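# Fully open the oven's glass door, oven upright

## Task

Swing the oven's glass door fully down to its open stop, keep the oven upright on its feet, and finish with neither arm or gripper touching the oven.

## Robot and tools

Robot: two 6-joint arms, left_arm and right_arm, each with a two-finger parallel gripper and a wrist camera. Base roots in the scene frame: left_arm at (-0.002, +0.238, +0.017) m, right_arm at (+0.043, -0.341, +0.002) m, both turned almost not at all about z. A camera stand is fixed to the floor behind them. Cameras: cam_head_left, cam_head_right, cam_high, cam_low, cam_left_wrist, cam_right_wrist, each 672x504.

Frames. Scene frame: origin at table-top height, midway between the nominal bases; +x points out over the table, +z up, left_arm on the +y side (arm names do not match image sides). Fixed cameras and the table use the scene frame. Each arm's reported hand pose, velocities and Hand target are in that arm's own base frame. Offsets you send are along the current Hand target's own axes. On a gripper, the fingers point along its +z and separate along its y. end_effector_position is the spot between the finger pads, just under 1 cm behind the tips.

execute_actions(actions, cameras). actions is a list of actions; each action is a list of up to 15 rows, one row per 1/30 s control step, and a short action repeats its final row to fill 15 steps. Every row holds 14 numbers in [-1, 1], always both arms: left_arm dx, dy, dz, rx, ry, rz, opening, then right_arm in the same order. The six pose numbers are an offset, not a pose: counted from that arm's Hand target at the start of the action, in the Hand target's axes. Every row in an action refers to that same start, not to the row before, but the next action starts from the new Hand target, so sending an offset again adds more motion. Scale: 1.0 equals 0.6 m of travel or 180 degrees of turn; rx, ry, rz form a single rotation vector. Opening is absolute: +1 fully open (about 87 mm between pads), +0.5 about 69 mm, 0 about 43 mm, -0.5 about 18 mm, -1 shut. To leave an arm still, send six zeros and repeat its current opening; a 0 in the opening slot closes it to 43 mm. Images return only with an empty actions list or when cameras names them (["all"], a list of names, or [] for none; an unknown name voids the call).

move(target, speed, blend, opening_speed, blocking, cameras). target is one 14-number row laid out as above, or a list of up to 15 such rows; every row is an offset from the Hand targets held when the call begins, not from the previous row. Grippers follow straight paths that do not avoid obstacles or the other arm, lasting at least 0.5 s and cut off at 10 s. speed: top path speed in m/s, 0.002 to 2.9 (default 0.25), one value or one per row; turning is capped at twice that in rad/s. blend: corner rounding in metres for lists (0 means stop at each row). opening_speed: rate of finger change per second on the -1..+1 scale, at least 0.2. blocking=false returns after about 0.5 s while the move continues. The result adds a move: line giving the ending (done, off_target, moving, held, fault) and any limits (paced = pose clipped, held = steps withheld). done means at rest within 10 mm and 2 degrees; neither done nor off_target tells you about contact.

wait(seconds): 0 to 10 s, arms keep their last command; a running move goes on. stop(): brakes a running move, needing some distance. zoom_image(camera, region): enlarges [x0, y0, x1, y1] pixels (origin top-left, max 504 by 504) of that camera's newest image. read_manual(section): licence text only. finished_scene(scene): ends the current scene for good; pass its number and make no further call in that reply.

Result lines: end_effector_position (m) and end_effector_quat_wxyz in the arm's base frame; Hand target, which your next offsets count from; Tool commands; grip_measured on the opening scale (possibly off by about 1 mm); Joint positions, where the gripper reading runs 0 closed to 1 open; Joint velocities (omitted or marked within noise when still); Joint torques, noisy, with offsets, positive toward larger joint angle, joints 1-3 wrapping sign at ±28 N m; step readings of the gripper position for action calls. MOTOR HOT appears from 75 °C; at 90 °C the arm folds and idles for the rest of the scene.

Behaviour to expect. Orientation commands are clipped to within 40 degrees of the measured one each step. Grippers sag and stop short, more at long reach; a small move may not happen or may go sideways. Check position and tilt after each move and correct; if a gripper rests short, send the gap as an offset. A blocked arm keeps pushing until you command it back past the gripper. Avoid paths passing near an arm's own base.

Avoid: slamming the door or hitting the oven hard, tipping it or shoving it toward the table edge, anything falling off the table, the two arms or grippers touching each other, the wrist-camera cable touching anything (it counts as contact), long pushes toward unreachable poses or holding the arm stretched (motor heat). Move slowly near contact; back both grippers fully away from the oven before finishing.

Each tool is called after "Call:" as name([rows], argument=value, ...), one row to a line, values as JSON.

## Session

Call:
execute_actions(actions=[])

Scene clock: 0.00 s.
left_arm: end_effector_position=(+0.3084, +0.0489, +0.2770) grip_measured=+0.979 end_effector_quat_wxyz=(+0.627, -0.200, +0.742, -0.129) | right_arm: end_effector_position=(+0.3907, +0.0799, +0.3032) grip_measured=+1.000 end_effector_quat_wxyz=(+0.506, +0.084, +0.825, +0.238)
Joint positions: left_arm=[0.385 0.793 0.783 -0.182 0.319 -0.405 0.989] | right_arm=[0.04 1.282 1.299 -0.416 -0.276 0.426 1]
Joint velocities: within noise
Joint torques (N m): no reading
Heat: left arm: 31 °C; right arm: 27 °C.
Hand target: left_arm +0.3071, +0.0499, +0.2851; +0.635, -0.196, +0.737, -0.126 | right_arm +0.3896, +0.0828, +0.3182; +0.522, +0.074, +0.814, +0.243
Tool commands: left_gripper/opening=+1.0 right_gripper/opening=+1.0

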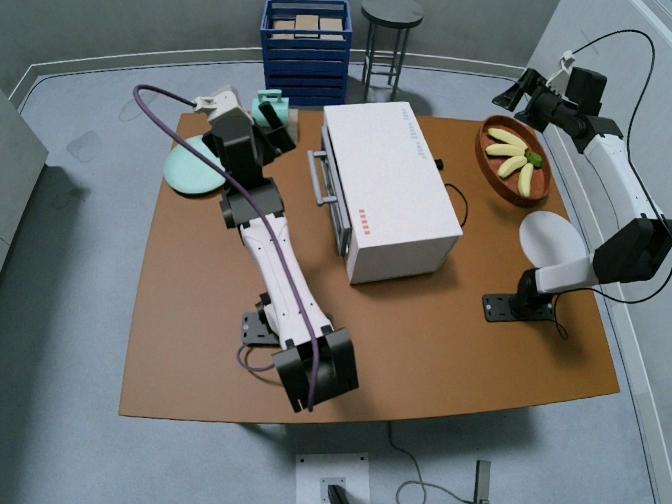

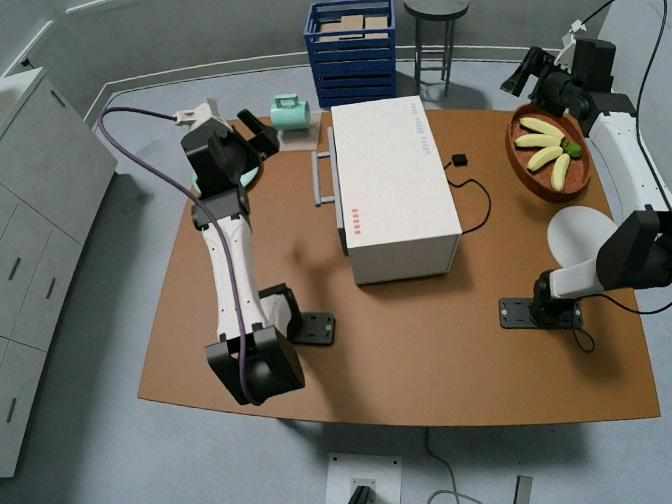

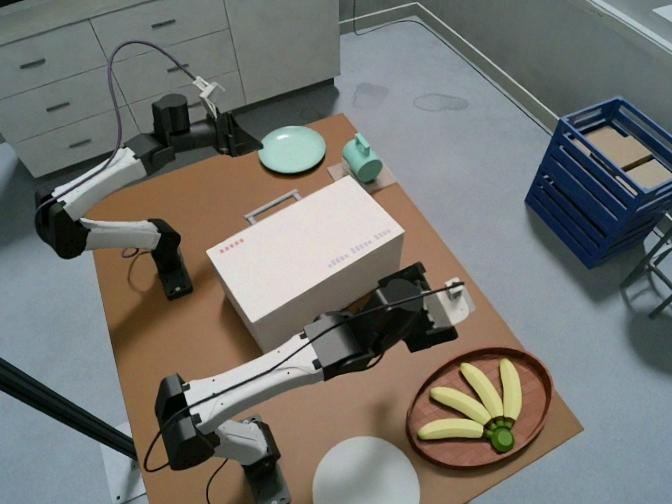

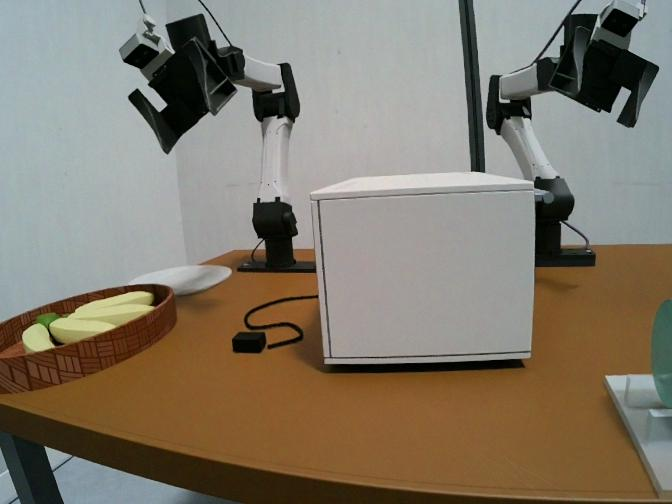

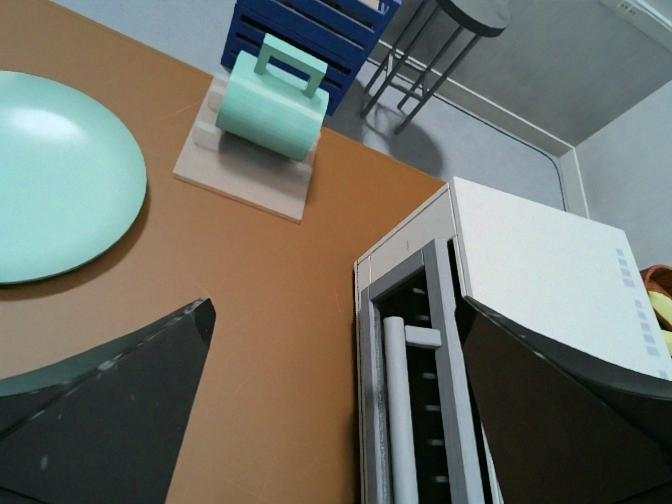

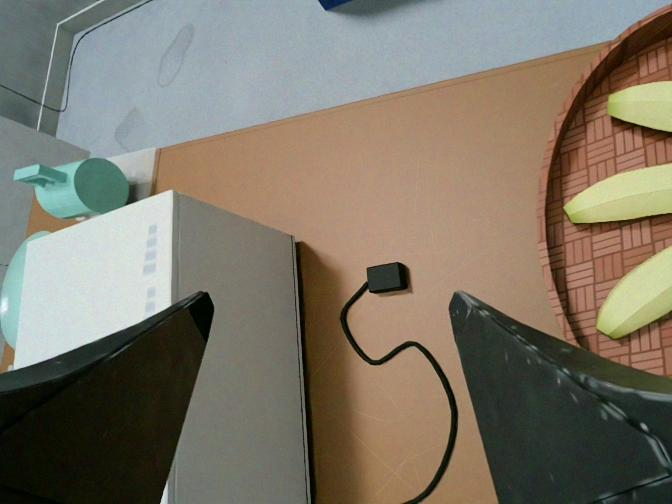

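Call:
zoom_image(camera="cam_left_wrist", region=[330, 170, 540, 504])

Call:
zoom_image(camera="cam_head_right", region=[290, 80, 490, 300])

Scaled by 1.509 from the camera's 672x504 image, which has a finer 960x720 frame.

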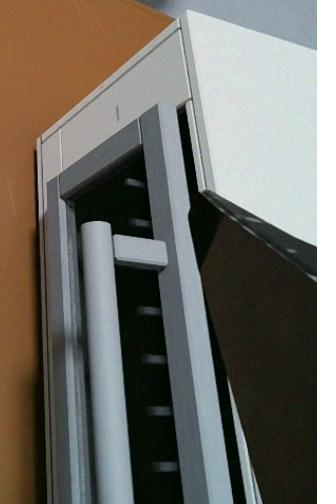

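Scaled by 2.291 from the camera's 672x504 image, which has a finer 960x720 frame.

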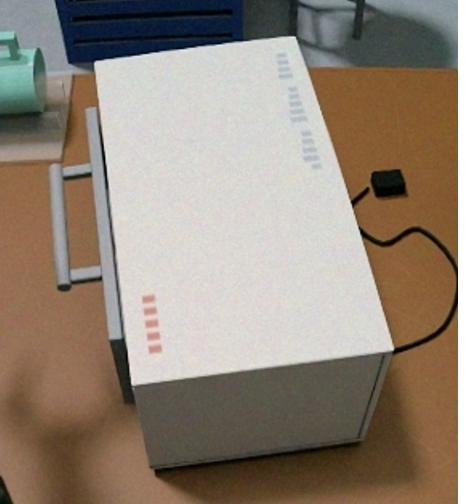

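Call:
move(target=[0.1127,-0.1035,-0.008,-0.0951,0.297,0.1143,-0.35,0,0,0,0,0,0,1], cameras=["cam_left_wrist","cam_head_right","cam_head_left","cam_low"])

Scene clock: 23.77 s.
left_arm: end_effector_position=(+0.3050, -0.0391, +0.2449) grip_measured=-0.350 end_effector_quat_wxyz=(+0.214, -0.067, +0.974, +0.009) | right_arm: end_effector_position=(+0.3907, +0.0799, +0.3032) grip_measured=+1.000 end_effector_quat_wxyz=(+0.506, +0.084, +0.825, +0.238)
Joint positions: left_arm=[-0.155 1.558 1.777 -1.372 -0.111 -0.269 0.325] | right_arm=[0.04 1.282 1.299 -0.416 -0.276 0.426 1]
Joint torques (N m): left_arm=[-0.73 -4.63 10.93 0.75 -0.08 -0.24] | right_arm=[-0.43 -4.16 7.32 2.25 0.04 -0.05]
Heat: left arm: 38 °C; right arm: 30 °C.
Hand target: left_arm +0.3025, -0.0361, +0.2530; +0.216, -0.078, +0.973, +0.018 | right_arm +0.3896, +0.0828, +0.3182; +0.522, +0.074, +0.814, +0.243
Off the commanded pose: left_arm 0.009 m, 2 deg | right_arm 0.015 m, 3 deg.
move: off_target (right_arm)
Images, in order (width x height): cam_head_left 672x504, cam_head_right 672x504, cam_low 672x504, cam_left_wrist 672x504.

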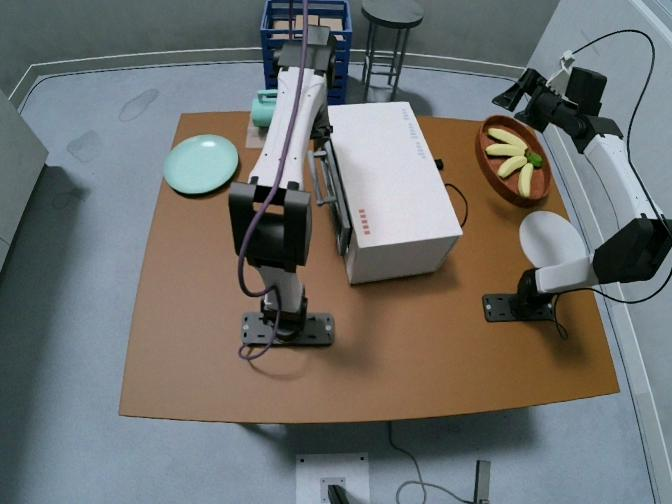

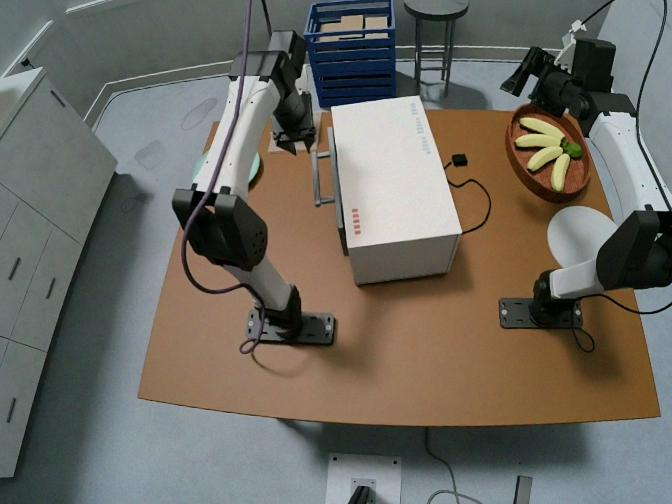

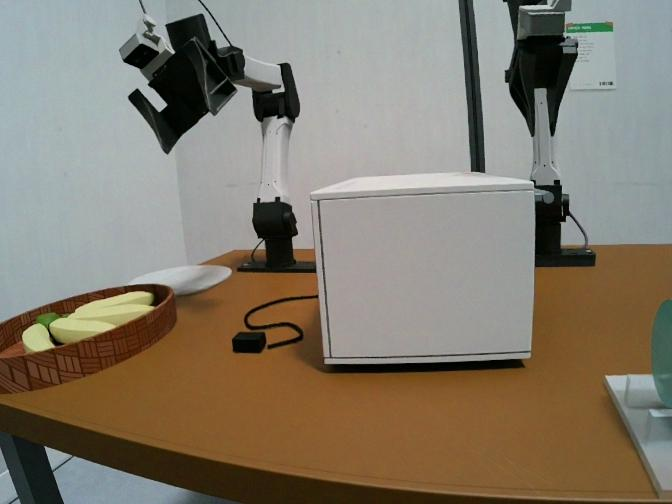

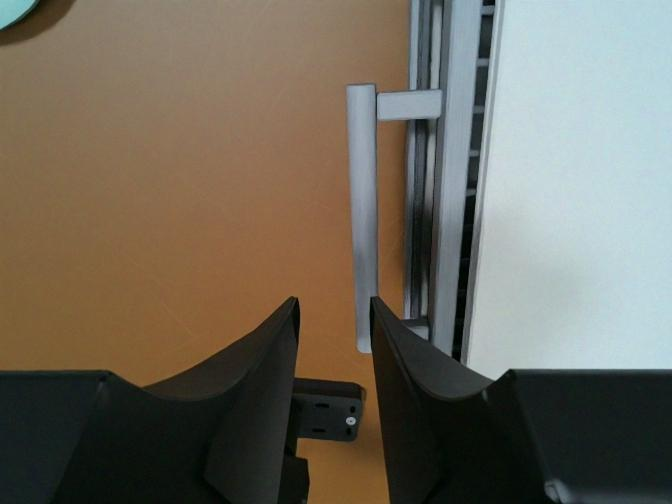

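Call:
move(target=[0.0352,-0.0267,0.0755,0,0,0,-0.35,0,0,0,0,0,0,1], speed=0.15, cameras=["cam_left_wrist"])

Scene clock: 29.53 s.
left_arm: end_effector_position=(+0.2991, -0.0537, +0.1974) grip_measured=-0.350 end_effector_quat_wxyz=(+0.188, -0.066, +0.980, +0.016) | right_arm: end_effector_position=(+0.3907, +0.0799, +0.3032) grip_measured=+1.000 end_effector_quat_wxyz=(+0.506, +0.084, +0.825, +0.238)
Joint positions: left_arm=[-0.21 1.535 1.567 -1.246 -0.131 -0.321 0.325] | right_arm=[0.04 1.282 1.299 -0.416 -0.276 0.426 1]
Joint torques (N m): left_arm=[-0.79 -7.06 6.3 1.32 -0.11 -0.24] | right_arm=[-0.49 -4.19 7.34 2.23 0.04 -0.05]
Heat: left arm: 38 °C; right arm: 31 °C.
Hand target: left_arm +0.3051, -0.0519, +0.2030; +0.216, -0.078, +0.973, +0.018 | right_arm +0.3896, +0.0828, +0.3182; +0.522, +0.074, +0.814, +0.243
Off the commanded pose: left_arm 0.008 m, 4 deg | right_arm 0.015 m, 3 deg.
move: off_target (left_arm, right_arm)
Images, in order (width x height): cam_left_wrist 672x504.

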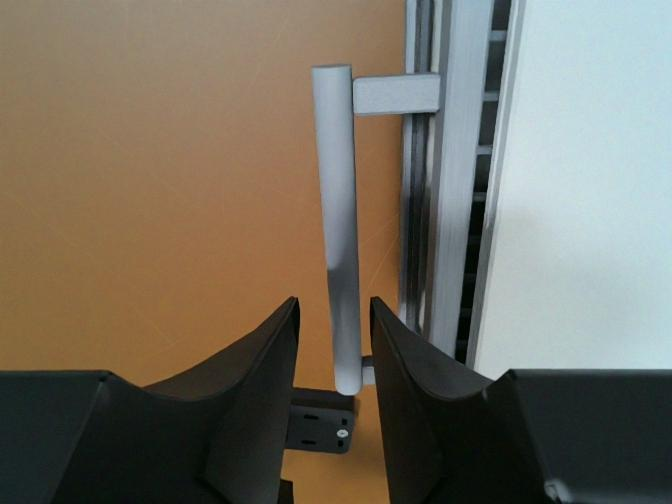

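Call:
move(target=[0.0374,0,0.08,0,0,0,-0.35,0,0,0,0,0,0,1], speed=0.15, cameras=["cam_left_wrist"])

Scene clock: 33.60 s.
left_arm: end_effector_position=(+0.2986, -0.0537, +0.1447) grip_measured=-0.350 end_effector_quat_wxyz=(+0.188, -0.067, +0.980, +0.015) | right_arm: end_effector_position=(+0.3907, +0.0799, +0.3032) grip_measured=+1.000 end_effector_quat_wxyz=(+0.506, +0.084, +0.825, +0.238)
Joint positions: left_arm=[-0.21 1.5 1.322 -1.036 -0.131 -0.324 0.325] | right_arm=[0.04 1.282 1.299 -0.416 -0.276 0.426 1]
Joint torques (N m): left_arm=[-0.77 -6.99 6.54 1.35 -0.1 -0.21] | right_arm=[-0.54 -4.19 7.31 2.25 0.07 -0.01]
Heat: left arm: 38 °C; right arm: 31 °C.
Hand target: left_arm +0.3050, -0.0519, +0.1500; +0.216, -0.078, +0.973, +0.018 | right_arm +0.3896, +0.0828, +0.3182; +0.522, +0.074, +0.814, +0.243
Off the commanded pose: left_arm 0.009 m, 4 deg | right_arm 0.015 m, 3 deg.
move: off_target (left_arm, right_arm)
Images, in order (width x height): cam_left_wrist 672x504.

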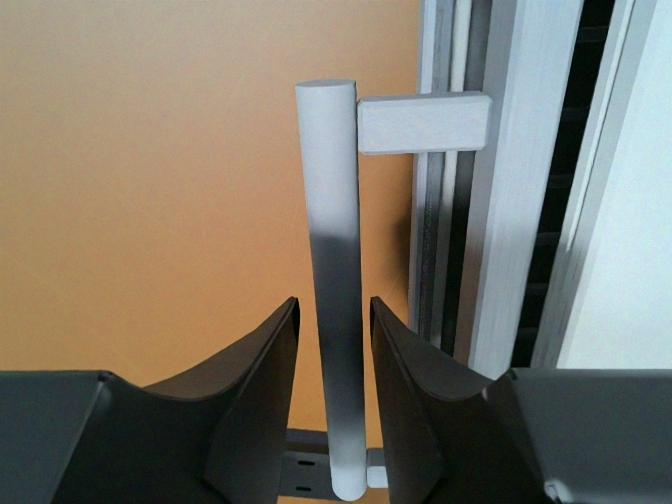

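Call:
move([
  [0.0056,0,0.012,0,0,0,-0.35,0,0,0,0,0,0,1],
  [0.0247,0.09,0.0528,0.0755,0,-0.035,-0.35,0,0,0,0,0,0,1],
  [0.0515,0.145,0.11,0.151,0,-0.07,-0.35,0,0,0,0,0,0,1],
], speed=0.12, blend=[0.004,0.02,0], cameras=["cam_left_wrist","cam_head_right","cam_high"])

Scene clock: 43.67 s.
left_arm: end_effector_position=(+0.2853, +0.0307, +0.0784) grip_measured=-0.350 end_effector_quat_wxyz=(+0.210, -0.142, +0.939, -0.231) | right_arm: end_effector_position=(+0.3907, +0.0799, +0.3032) grip_measured=+1.000 end_effector_quat_wxyz=(+0.506, +0.084, +0.825, +0.238)
Joint positions: left_arm=[0.434 1.5 0.966 -0.725 0.562 0.043 0.325] | right_arm=[0.04 1.282 1.299 -0.416 -0.276 0.426 1]
Joint torques (N m): left_arm=[0.38 -4.3 6.48 1.24 0.69 0.18] | right_arm=[-0.55 -4.12 7.24 2.21 0.08 -0.06]
Heat: left arm: 37 °C; right arm: 32 °C.
Hand target: left_arm +0.2910, +0.0341, +0.0772; +0.229, -0.131, +0.936, -0.235 | right_arm +0.3896, +0.0828, +0.3182; +0.522, +0.074, +0.814, +0.243
Off the commanded pose: left_arm 0.007 m, 3 deg | right_arm 0.015 m, 3 deg.
move: off_target (left_arm, right_arm)
Images, in order (width x height): cam_head_right 672x504, cam_high 672x504, cam_left_wrist 672x504.

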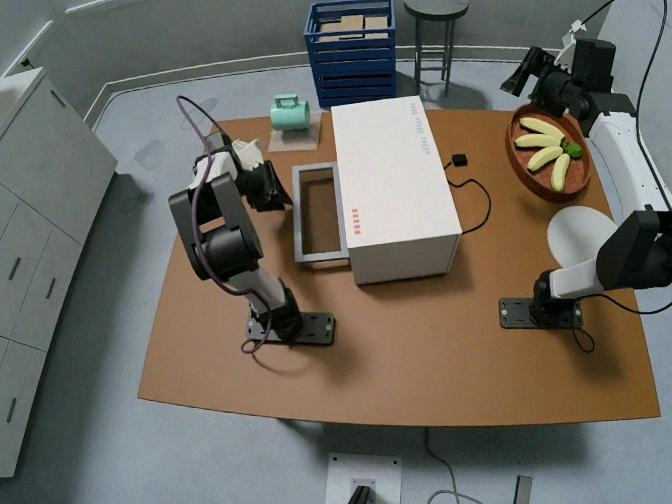

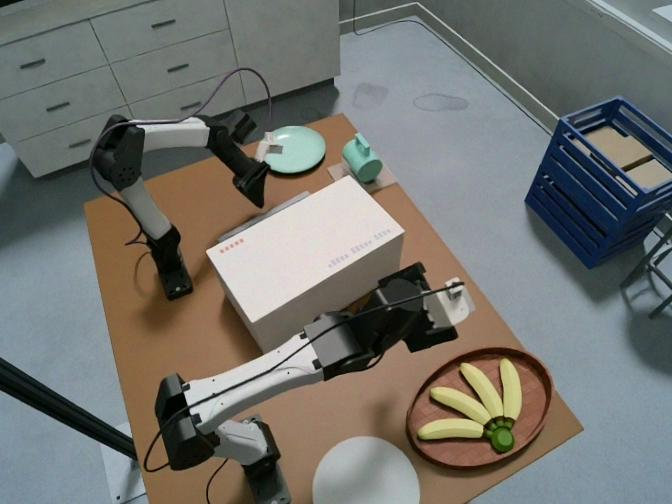

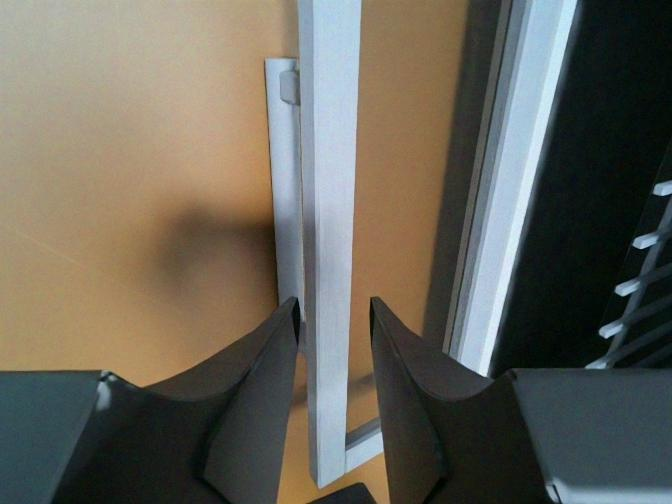

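Call:
move([
  [0,0,-0.1,0,0,0,-0.35,0,0,0,0,0,0,1],
  [0,-0.05,-0.1,0,0,0,-1,0,0,0,0,0,0,1],
], blend=[0.01,0], cameras=["cam_left_wrist","cam_head_right","cam_head_left"])

Scene clock: 47.47 s.
left_arm: end_effector_position=(+0.2637, +0.0321, +0.1252) grip_measured=-1.000 end_effector_quat_wxyz=(+0.218, -0.132, +0.939, -0.231) | right_arm: end_effector_position=(+0.3907, +0.0799, +0.3032) grip_measured=+1.000 end_effector_quat_wxyz=(+0.506, +0.084, +0.825, +0.238)
Joint positions: left_arm=[0.479 1.388 1.058 -0.944 0.584 0.11 0] | right_arm=[0.04 1.282 1.299 -0.416 -0.276 0.426 1]
Joint torques (N m): left_arm=[-0.59 -5.08 11.1 0.56 0.61 -0.17] | right_arm=[-0.51 -4.14 7.32 2.25 0.06 -0.04]
Heat: left arm: 38 °C; right arm: 32 °C.
Hand target: left_arm +0.2658, +0.0311, +0.1392; +0.229, -0.131, +0.936, -0.235 | right_arm +0.3896, +0.0828, +0.3182; +0.522, +0.074, +0.814, +0.243
Off the commanded pose: left_arm 0.014 m, 1 deg | right_arm 0.015 m, 3 deg.
move: off_target (left_arm, right_arm); target 2's new opening was sent with left_arm's hand 0.014 m and 1 deg from that target
Images, in order (width x height): cam_head_left 672x504, cam_head_right 672x504, cam_left_wrist 672x504.

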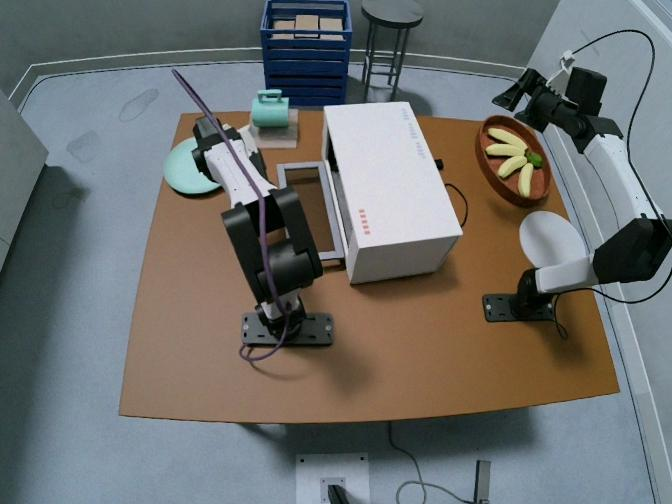

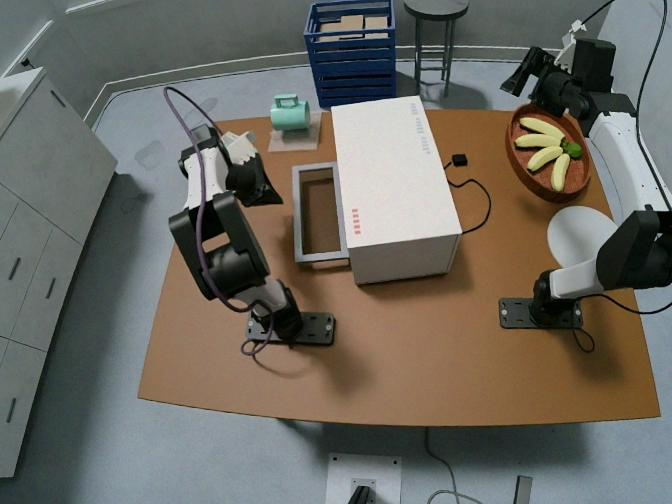

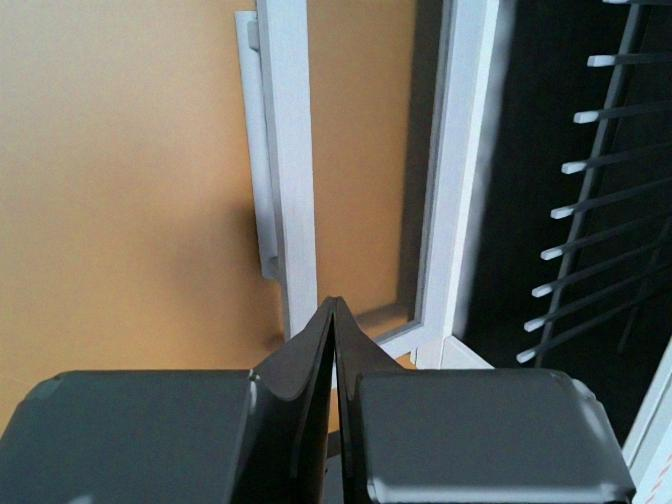

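Call:
move([
  [0,-0.0083,0.075,0,0,0,-1,0,0,0,0,0,0,1],
  [0.0273,0.0402,0.1198,0,0,0,-1,0,0,0,0,0,0,1],
], speed=0.12, blend=[0.005,0], cameras=["cam_left_wrist","cam_head_right","cam_high"])

Scene clock: 55.00 s.
left_arm: end_effector_position=(+0.2781, +0.0140, +0.0680) grip_measured=-1.000 end_effector_quat_wxyz=(+0.214, -0.137, +0.936, -0.244) | right_arm: end_effector_position=(+0.3907, +0.0799, +0.3032) grip_measured=+1.000 end_effector_quat_wxyz=(+0.506, +0.084, +0.825, +0.238)
Joint positions: left_arm=[0.402 1.46 0.874 -0.649 0.581 0.011 0] | right_arm=[0.04 1.282 1.299 -0.416 -0.276 0.426 1]
Joint torques (N m): left_arm=[0.27 -3.99 6.42 1.28 0.35 0.03] | right_arm=[-0.57 -4.23 7.28 2.27 0.05 -0.04]
Heat: left arm: 39 °C; right arm: 32 °C.
Hand target: left_arm +0.2836, +0.0188, +0.0648; +0.229, -0.131, +0.936, -0.235 | right_arm +0.3896, +0.0828, +0.3182; +0.522, +0.074, +0.814, +0.243
Off the commanded pose: left_arm 0.008 m, 2 deg | right_arm 0.015 m, 3 deg.
move: off_target (right_arm)
Images, in order (width x height): cam_head_right 672x504, cam_high 672x504, cam_left_wrist 672x504.

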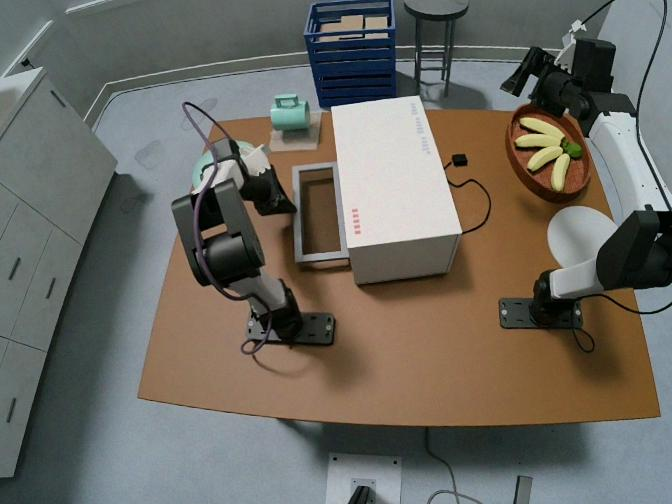

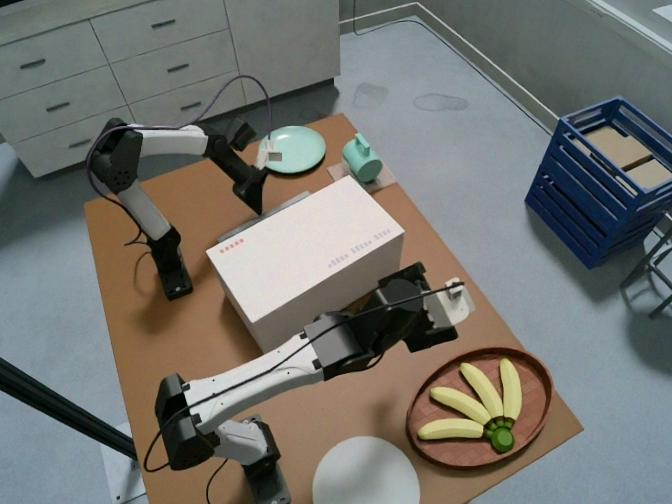

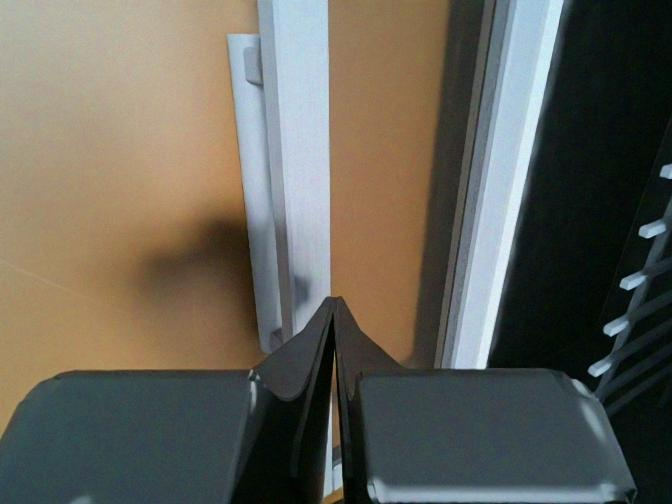

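Call:
move(target=[0.0394,0.0489,0.0883,0,0,0,-1,0,0,0,0,0,0,1], speed=0.1, cameras=["cam_left_wrist","cam_head_right","cam_high"])

Scene clock: 57.87 s.
left_arm: end_effector_position=(+0.2837, +0.0009, +0.0496) grip_measured=-1.000 end_effector_quat_wxyz=(+0.243, -0.132, +0.914, -0.296) | right_arm: end_effector_position=(+0.3907, +0.0799, +0.3032) grip_measured=+1.000 end_effector_quat_wxyz=(+0.506, +0.084, +0.825, +0.238)
Joint positions: left_arm=[0.417 1.491 0.759 -0.458 0.705 -0.011 0] | right_arm=[0.04 1.282 1.299 -0.416 -0.276 0.426 1]
Joint torques (N m): left_arm=[-1.16 0.99 1.81 1.93 -0.77 0.32] | right_arm=[-0.58 -4.15 7.35 2.25 0.05 -0.05]
Heat: left arm: 38 °C; right arm: 32 °C.
Hand target: left_arm +0.2851, +0.0155, -0.0002; +0.229, -0.131, +0.936, -0.235 | right_arm +0.3896, +0.0828, +0.3182; +0.522, +0.074, +0.814, +0.243
Off the commanded pose: left_arm 0.052 m, 8 deg | right_arm 0.015 m, 3 deg.
move: off_target (left_arm, right_arm)
Images, in order (width x height): cam_head_right 672x504, cam_high 672x504, cam_left_wrist 672x504.

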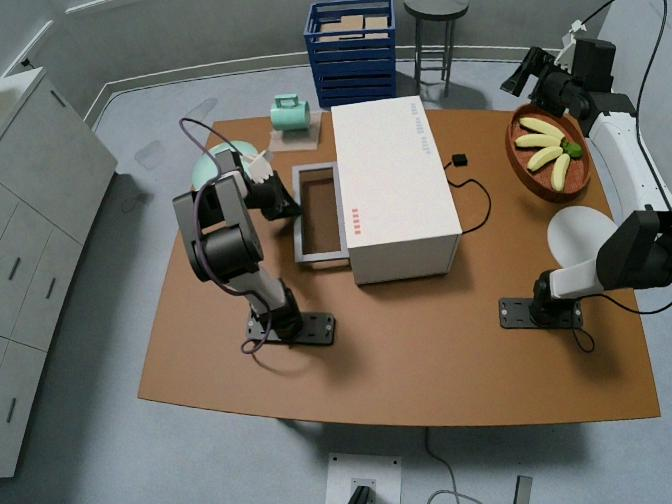

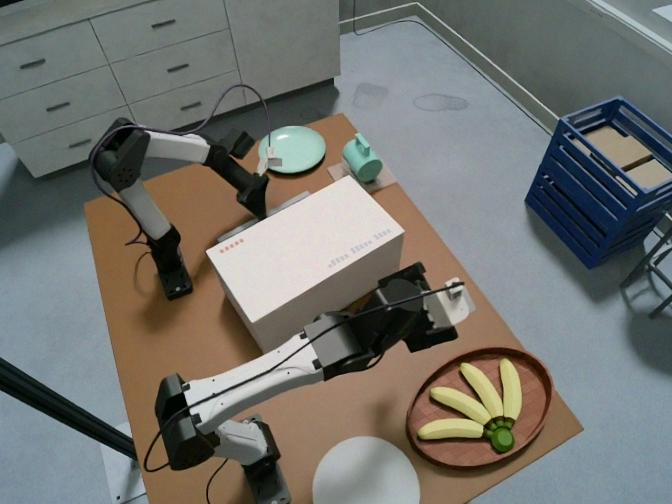

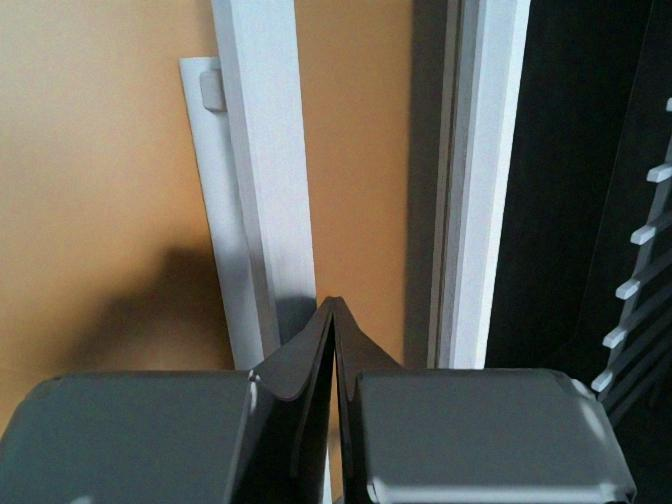

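Call:
zoom_image(camera="cam_high", region=[200, 150, 350, 260])

Call:
zoom_image(camera="cam_head_right", region=[240, 130, 400, 290])

Scaled by 3.360 from the camera's 672x504 image, which has a finer 960x720 frame.

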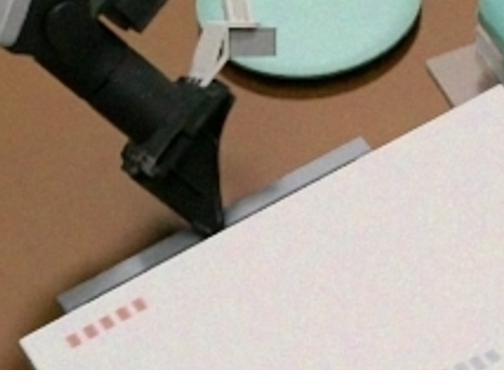

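Scaled by 3.150 from the camera's 672x504 image, which has a finer 960x720 frame.

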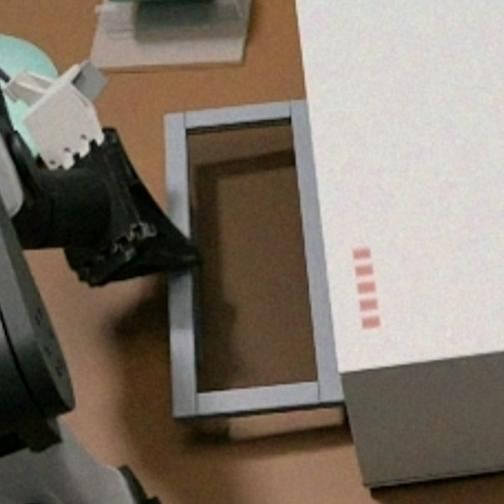

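Call:
move([
  [-0.0458,-0.0858,-0.1047,0,0,0,-1,0,0,0,0,0,0,1],
  [-0.0605,-0.0388,-0.1172,0,0,0,-1,0,0,0,0,0,0,1],
], speed=0.15, blend=[0.01,0], cameras=["cam_left_wrist","cam_head_right"])

Call:
zoom_image(camera="cam_head_right", region=[240, 130, 400, 290])

Call:
move(target=[0.0428,0.0583,0.0917,0,0,0,-1,0,0,0,0,0,0,1], speed=0.1, cameras=["cam_left_wrist","cam_head_right"])

Call:
zoom_image(camera="cam_head_right", region=[240, 130, 400, 290])

Scene clock: 71.20 s.
left_arm: end_effector_position=(+0.2805, +0.0295, +0.0719) grip_measured=-1.000 end_effector_quat_wxyz=(+0.223, -0.139, +0.935, -0.240) | right_arm: end_effector_position=(+0.3907, +0.0799, +0.3032) grip_measured=+1.000 end_effector_quat_wxyz=(+0.506, +0.084, +0.825, +0.238)
Joint positions: left_arm=[0.453 1.477 0.906 -0.674 0.593 0.057 0] | right_arm=[0.04 1.282 1.299 -0.416 -0.276 0.426 1]
Joint torques (N m): left_arm=[0.06 -4 11.36 0.62 0.42 0.19] | right_arm=[-0.57 -4.21 7.27 2.24 0.09 -0.05]
Heat: left arm: 37 °C; right arm: 33 °C.
Hand target: left_arm +0.2851, +0.0350, +0.0800; +0.229, -0.131, +0.936, -0.235 | right_arm +0.3896, +0.0828, +0.3182; +0.522, +0.074, +0.814, +0.243
Off the commanded pose: left_arm 0.011 m, 1 deg | right_arm 0.015 m, 3 deg.
move: off_target (left_arm, right_arm)
Images, in order (width x height): cam_head_right 672x504, cam_left_wrist 672x504.

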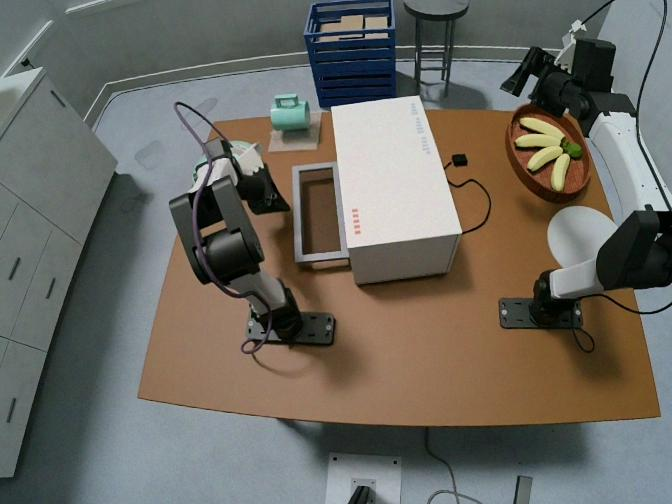

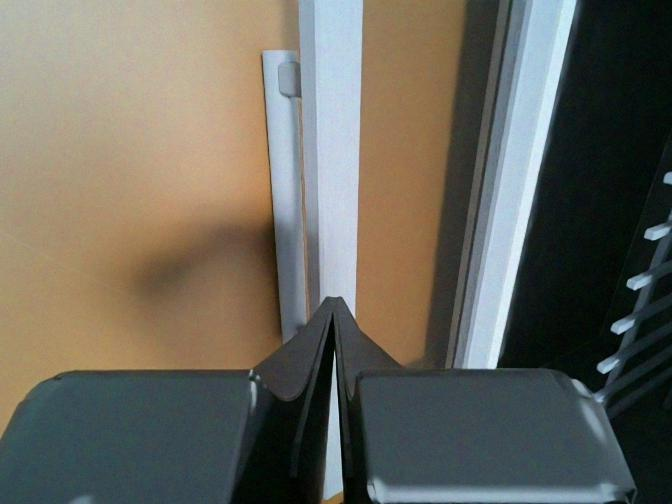

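Scaled by 3.150 from the camera's 672x504 image, which has a finer 960x720 frame.

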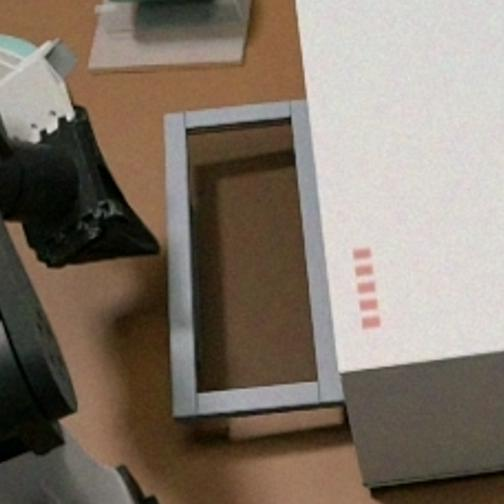

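Scene clock: 72.93 s.
left_arm: end_effector_position=(+0.2802, +0.0315, +0.0132) grip_measured=-1.000 end_effector_quat_wxyz=(+0.213, -0.145, +0.935, -0.243) | right_arm: end_effector_position=(+0.3907, +0.0799, +0.3032) grip_measured=+1.000 end_effector_quat_wxyz=(+0.506, +0.084, +0.825, +0.238)
Joint positions: left_arm=[0.46 1.609 0.776 -0.436 0.595 0.06 0] | right_arm=[0.04 1.282 1.299 -0.416 -0.276 0.426 1]
Joint torques (N m): left_arm=[-0.24 -4.53 5.7 1.23 0.42 0.16] | right_arm=[-0.44 -4.25 7.3 2.26 0.07 -0.05]
Heat: left arm: 37 °C; right arm: 33 °C.
Hand target: left_arm +0.2851, +0.0350, +0.0099; +0.229, -0.131, +0.936, -0.235 | right_arm +0.3896, +0.0828, +0.3182; +0.522, +0.074, +0.814, +0.243
Off the commanded pose: left_arm 0.007 m, 3 deg | right_arm 0.015 m, 3 deg.
move: off_target (left_arm, right_arm)
Images, in order (width x height): cam_head_right 672x504, cam_left_wrist 672x504.

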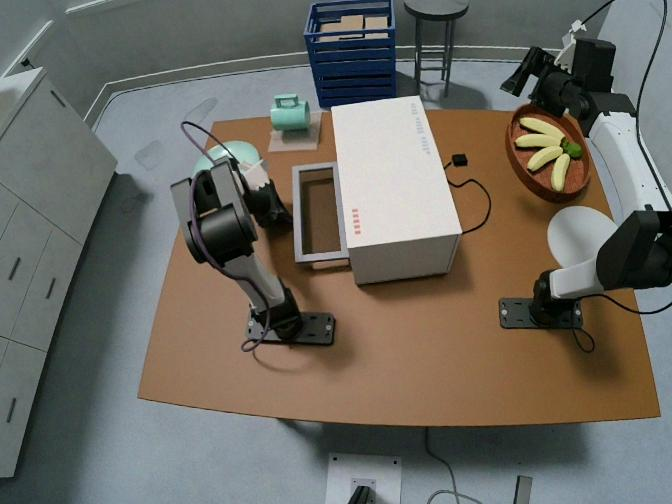

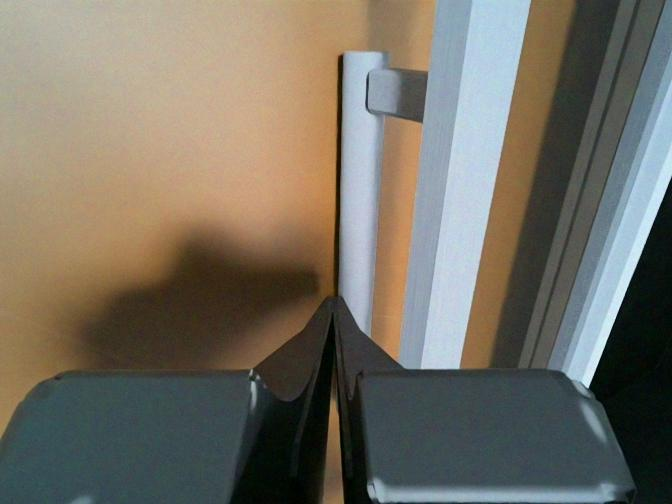

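Scaled by 3.150 from the camera's 672x504 image, which has a finer 960x720 frame.

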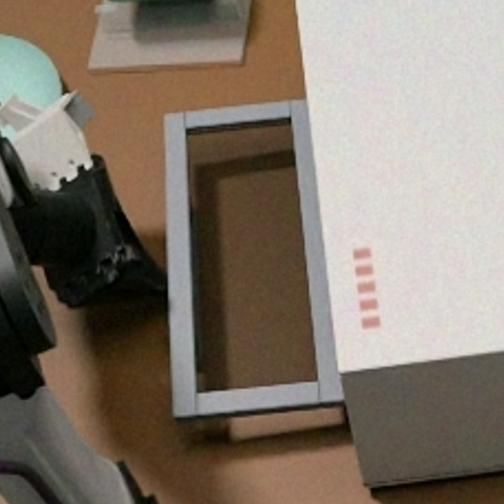

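Call:
move(target=[0,0.03,-0.2,0,0,0,-1,0,0,0,0,0,0,1], cameras=["cam_left_wrist","cam_head_right"])

Call:
zoom_image(camera="cam_left_wrist", region=[180, 0, 672, 400])

Scene clock: 76.80 s.
left_arm: end_effector_position=(+0.2180, +0.0907, +0.0848) grip_measured=-1.000 end_effector_quat_wxyz=(+0.213, -0.139, +0.939, -0.232) | right_arm: end_effector_position=(+0.3907, +0.0799, +0.3032) grip_measured=+1.000 end_effector_quat_wxyz=(+0.506, +0.084, +0.825, +0.238)
Joint positions: left_arm=[0.782 1.471 0.978 -0.999 0.636 0.462 0] | right_arm=[0.04 1.282 1.299 -0.416 -0.276 0.426 1]
Joint torques (N m): left_arm=[0.47 -3.67 11.08 0.25 0.79 0.19] | right_arm=[-0.5 -4.15 7.36 2.25 0.06 -0.04]
Heat: left arm: 37 °C; right arm: 33 °C.
Hand target: left_arm +0.2240, +0.0959, +0.0952; +0.229, -0.131, +0.936, -0.235 | right_arm +0.3896, +0.0828, +0.3182; +0.522, +0.074, +0.814, +0.243
Off the commanded pose: left_arm 0.013 m, 2 deg | right_arm 0.015 m, 3 deg.
move: off_target (left_arm, right_arm)
Images, in order (width x height): cam_head_right 672x504, cam_left_wrist 672x504.

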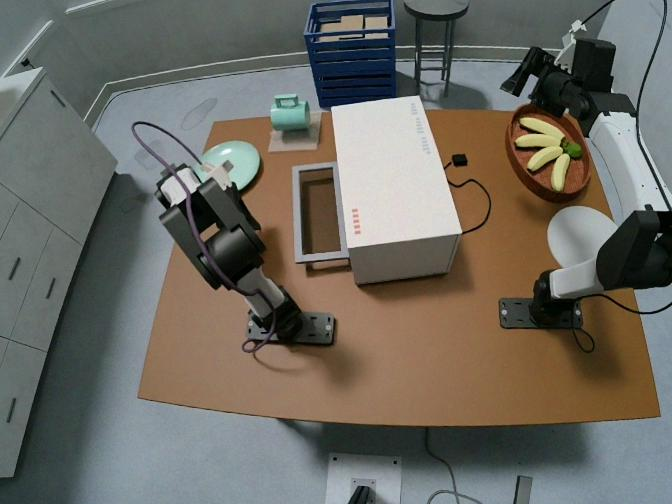

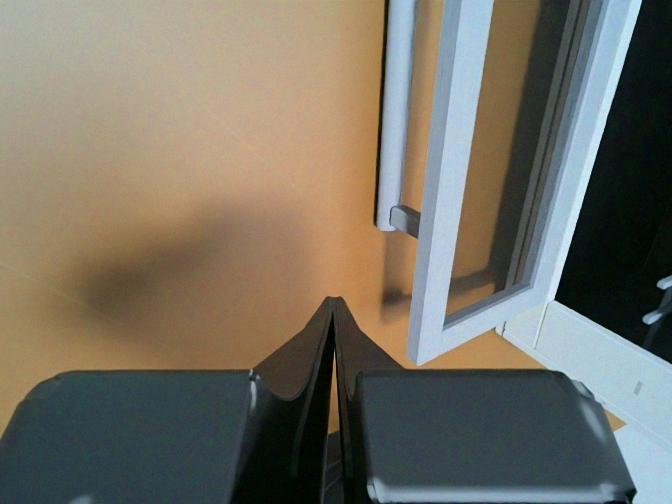

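Scaled by 1.024 from the camera's 672x504 image, which has a finer 960x720 frame.

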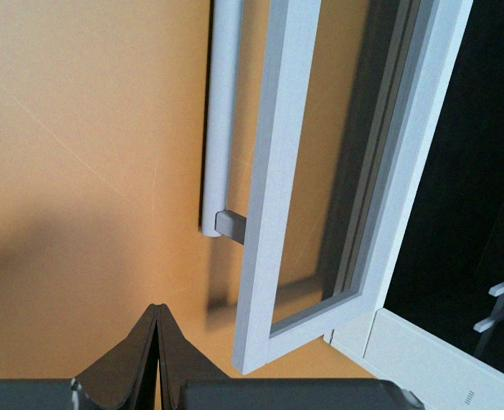

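Call:
finished_scene(scene=2)

The scene is finished: the task was done.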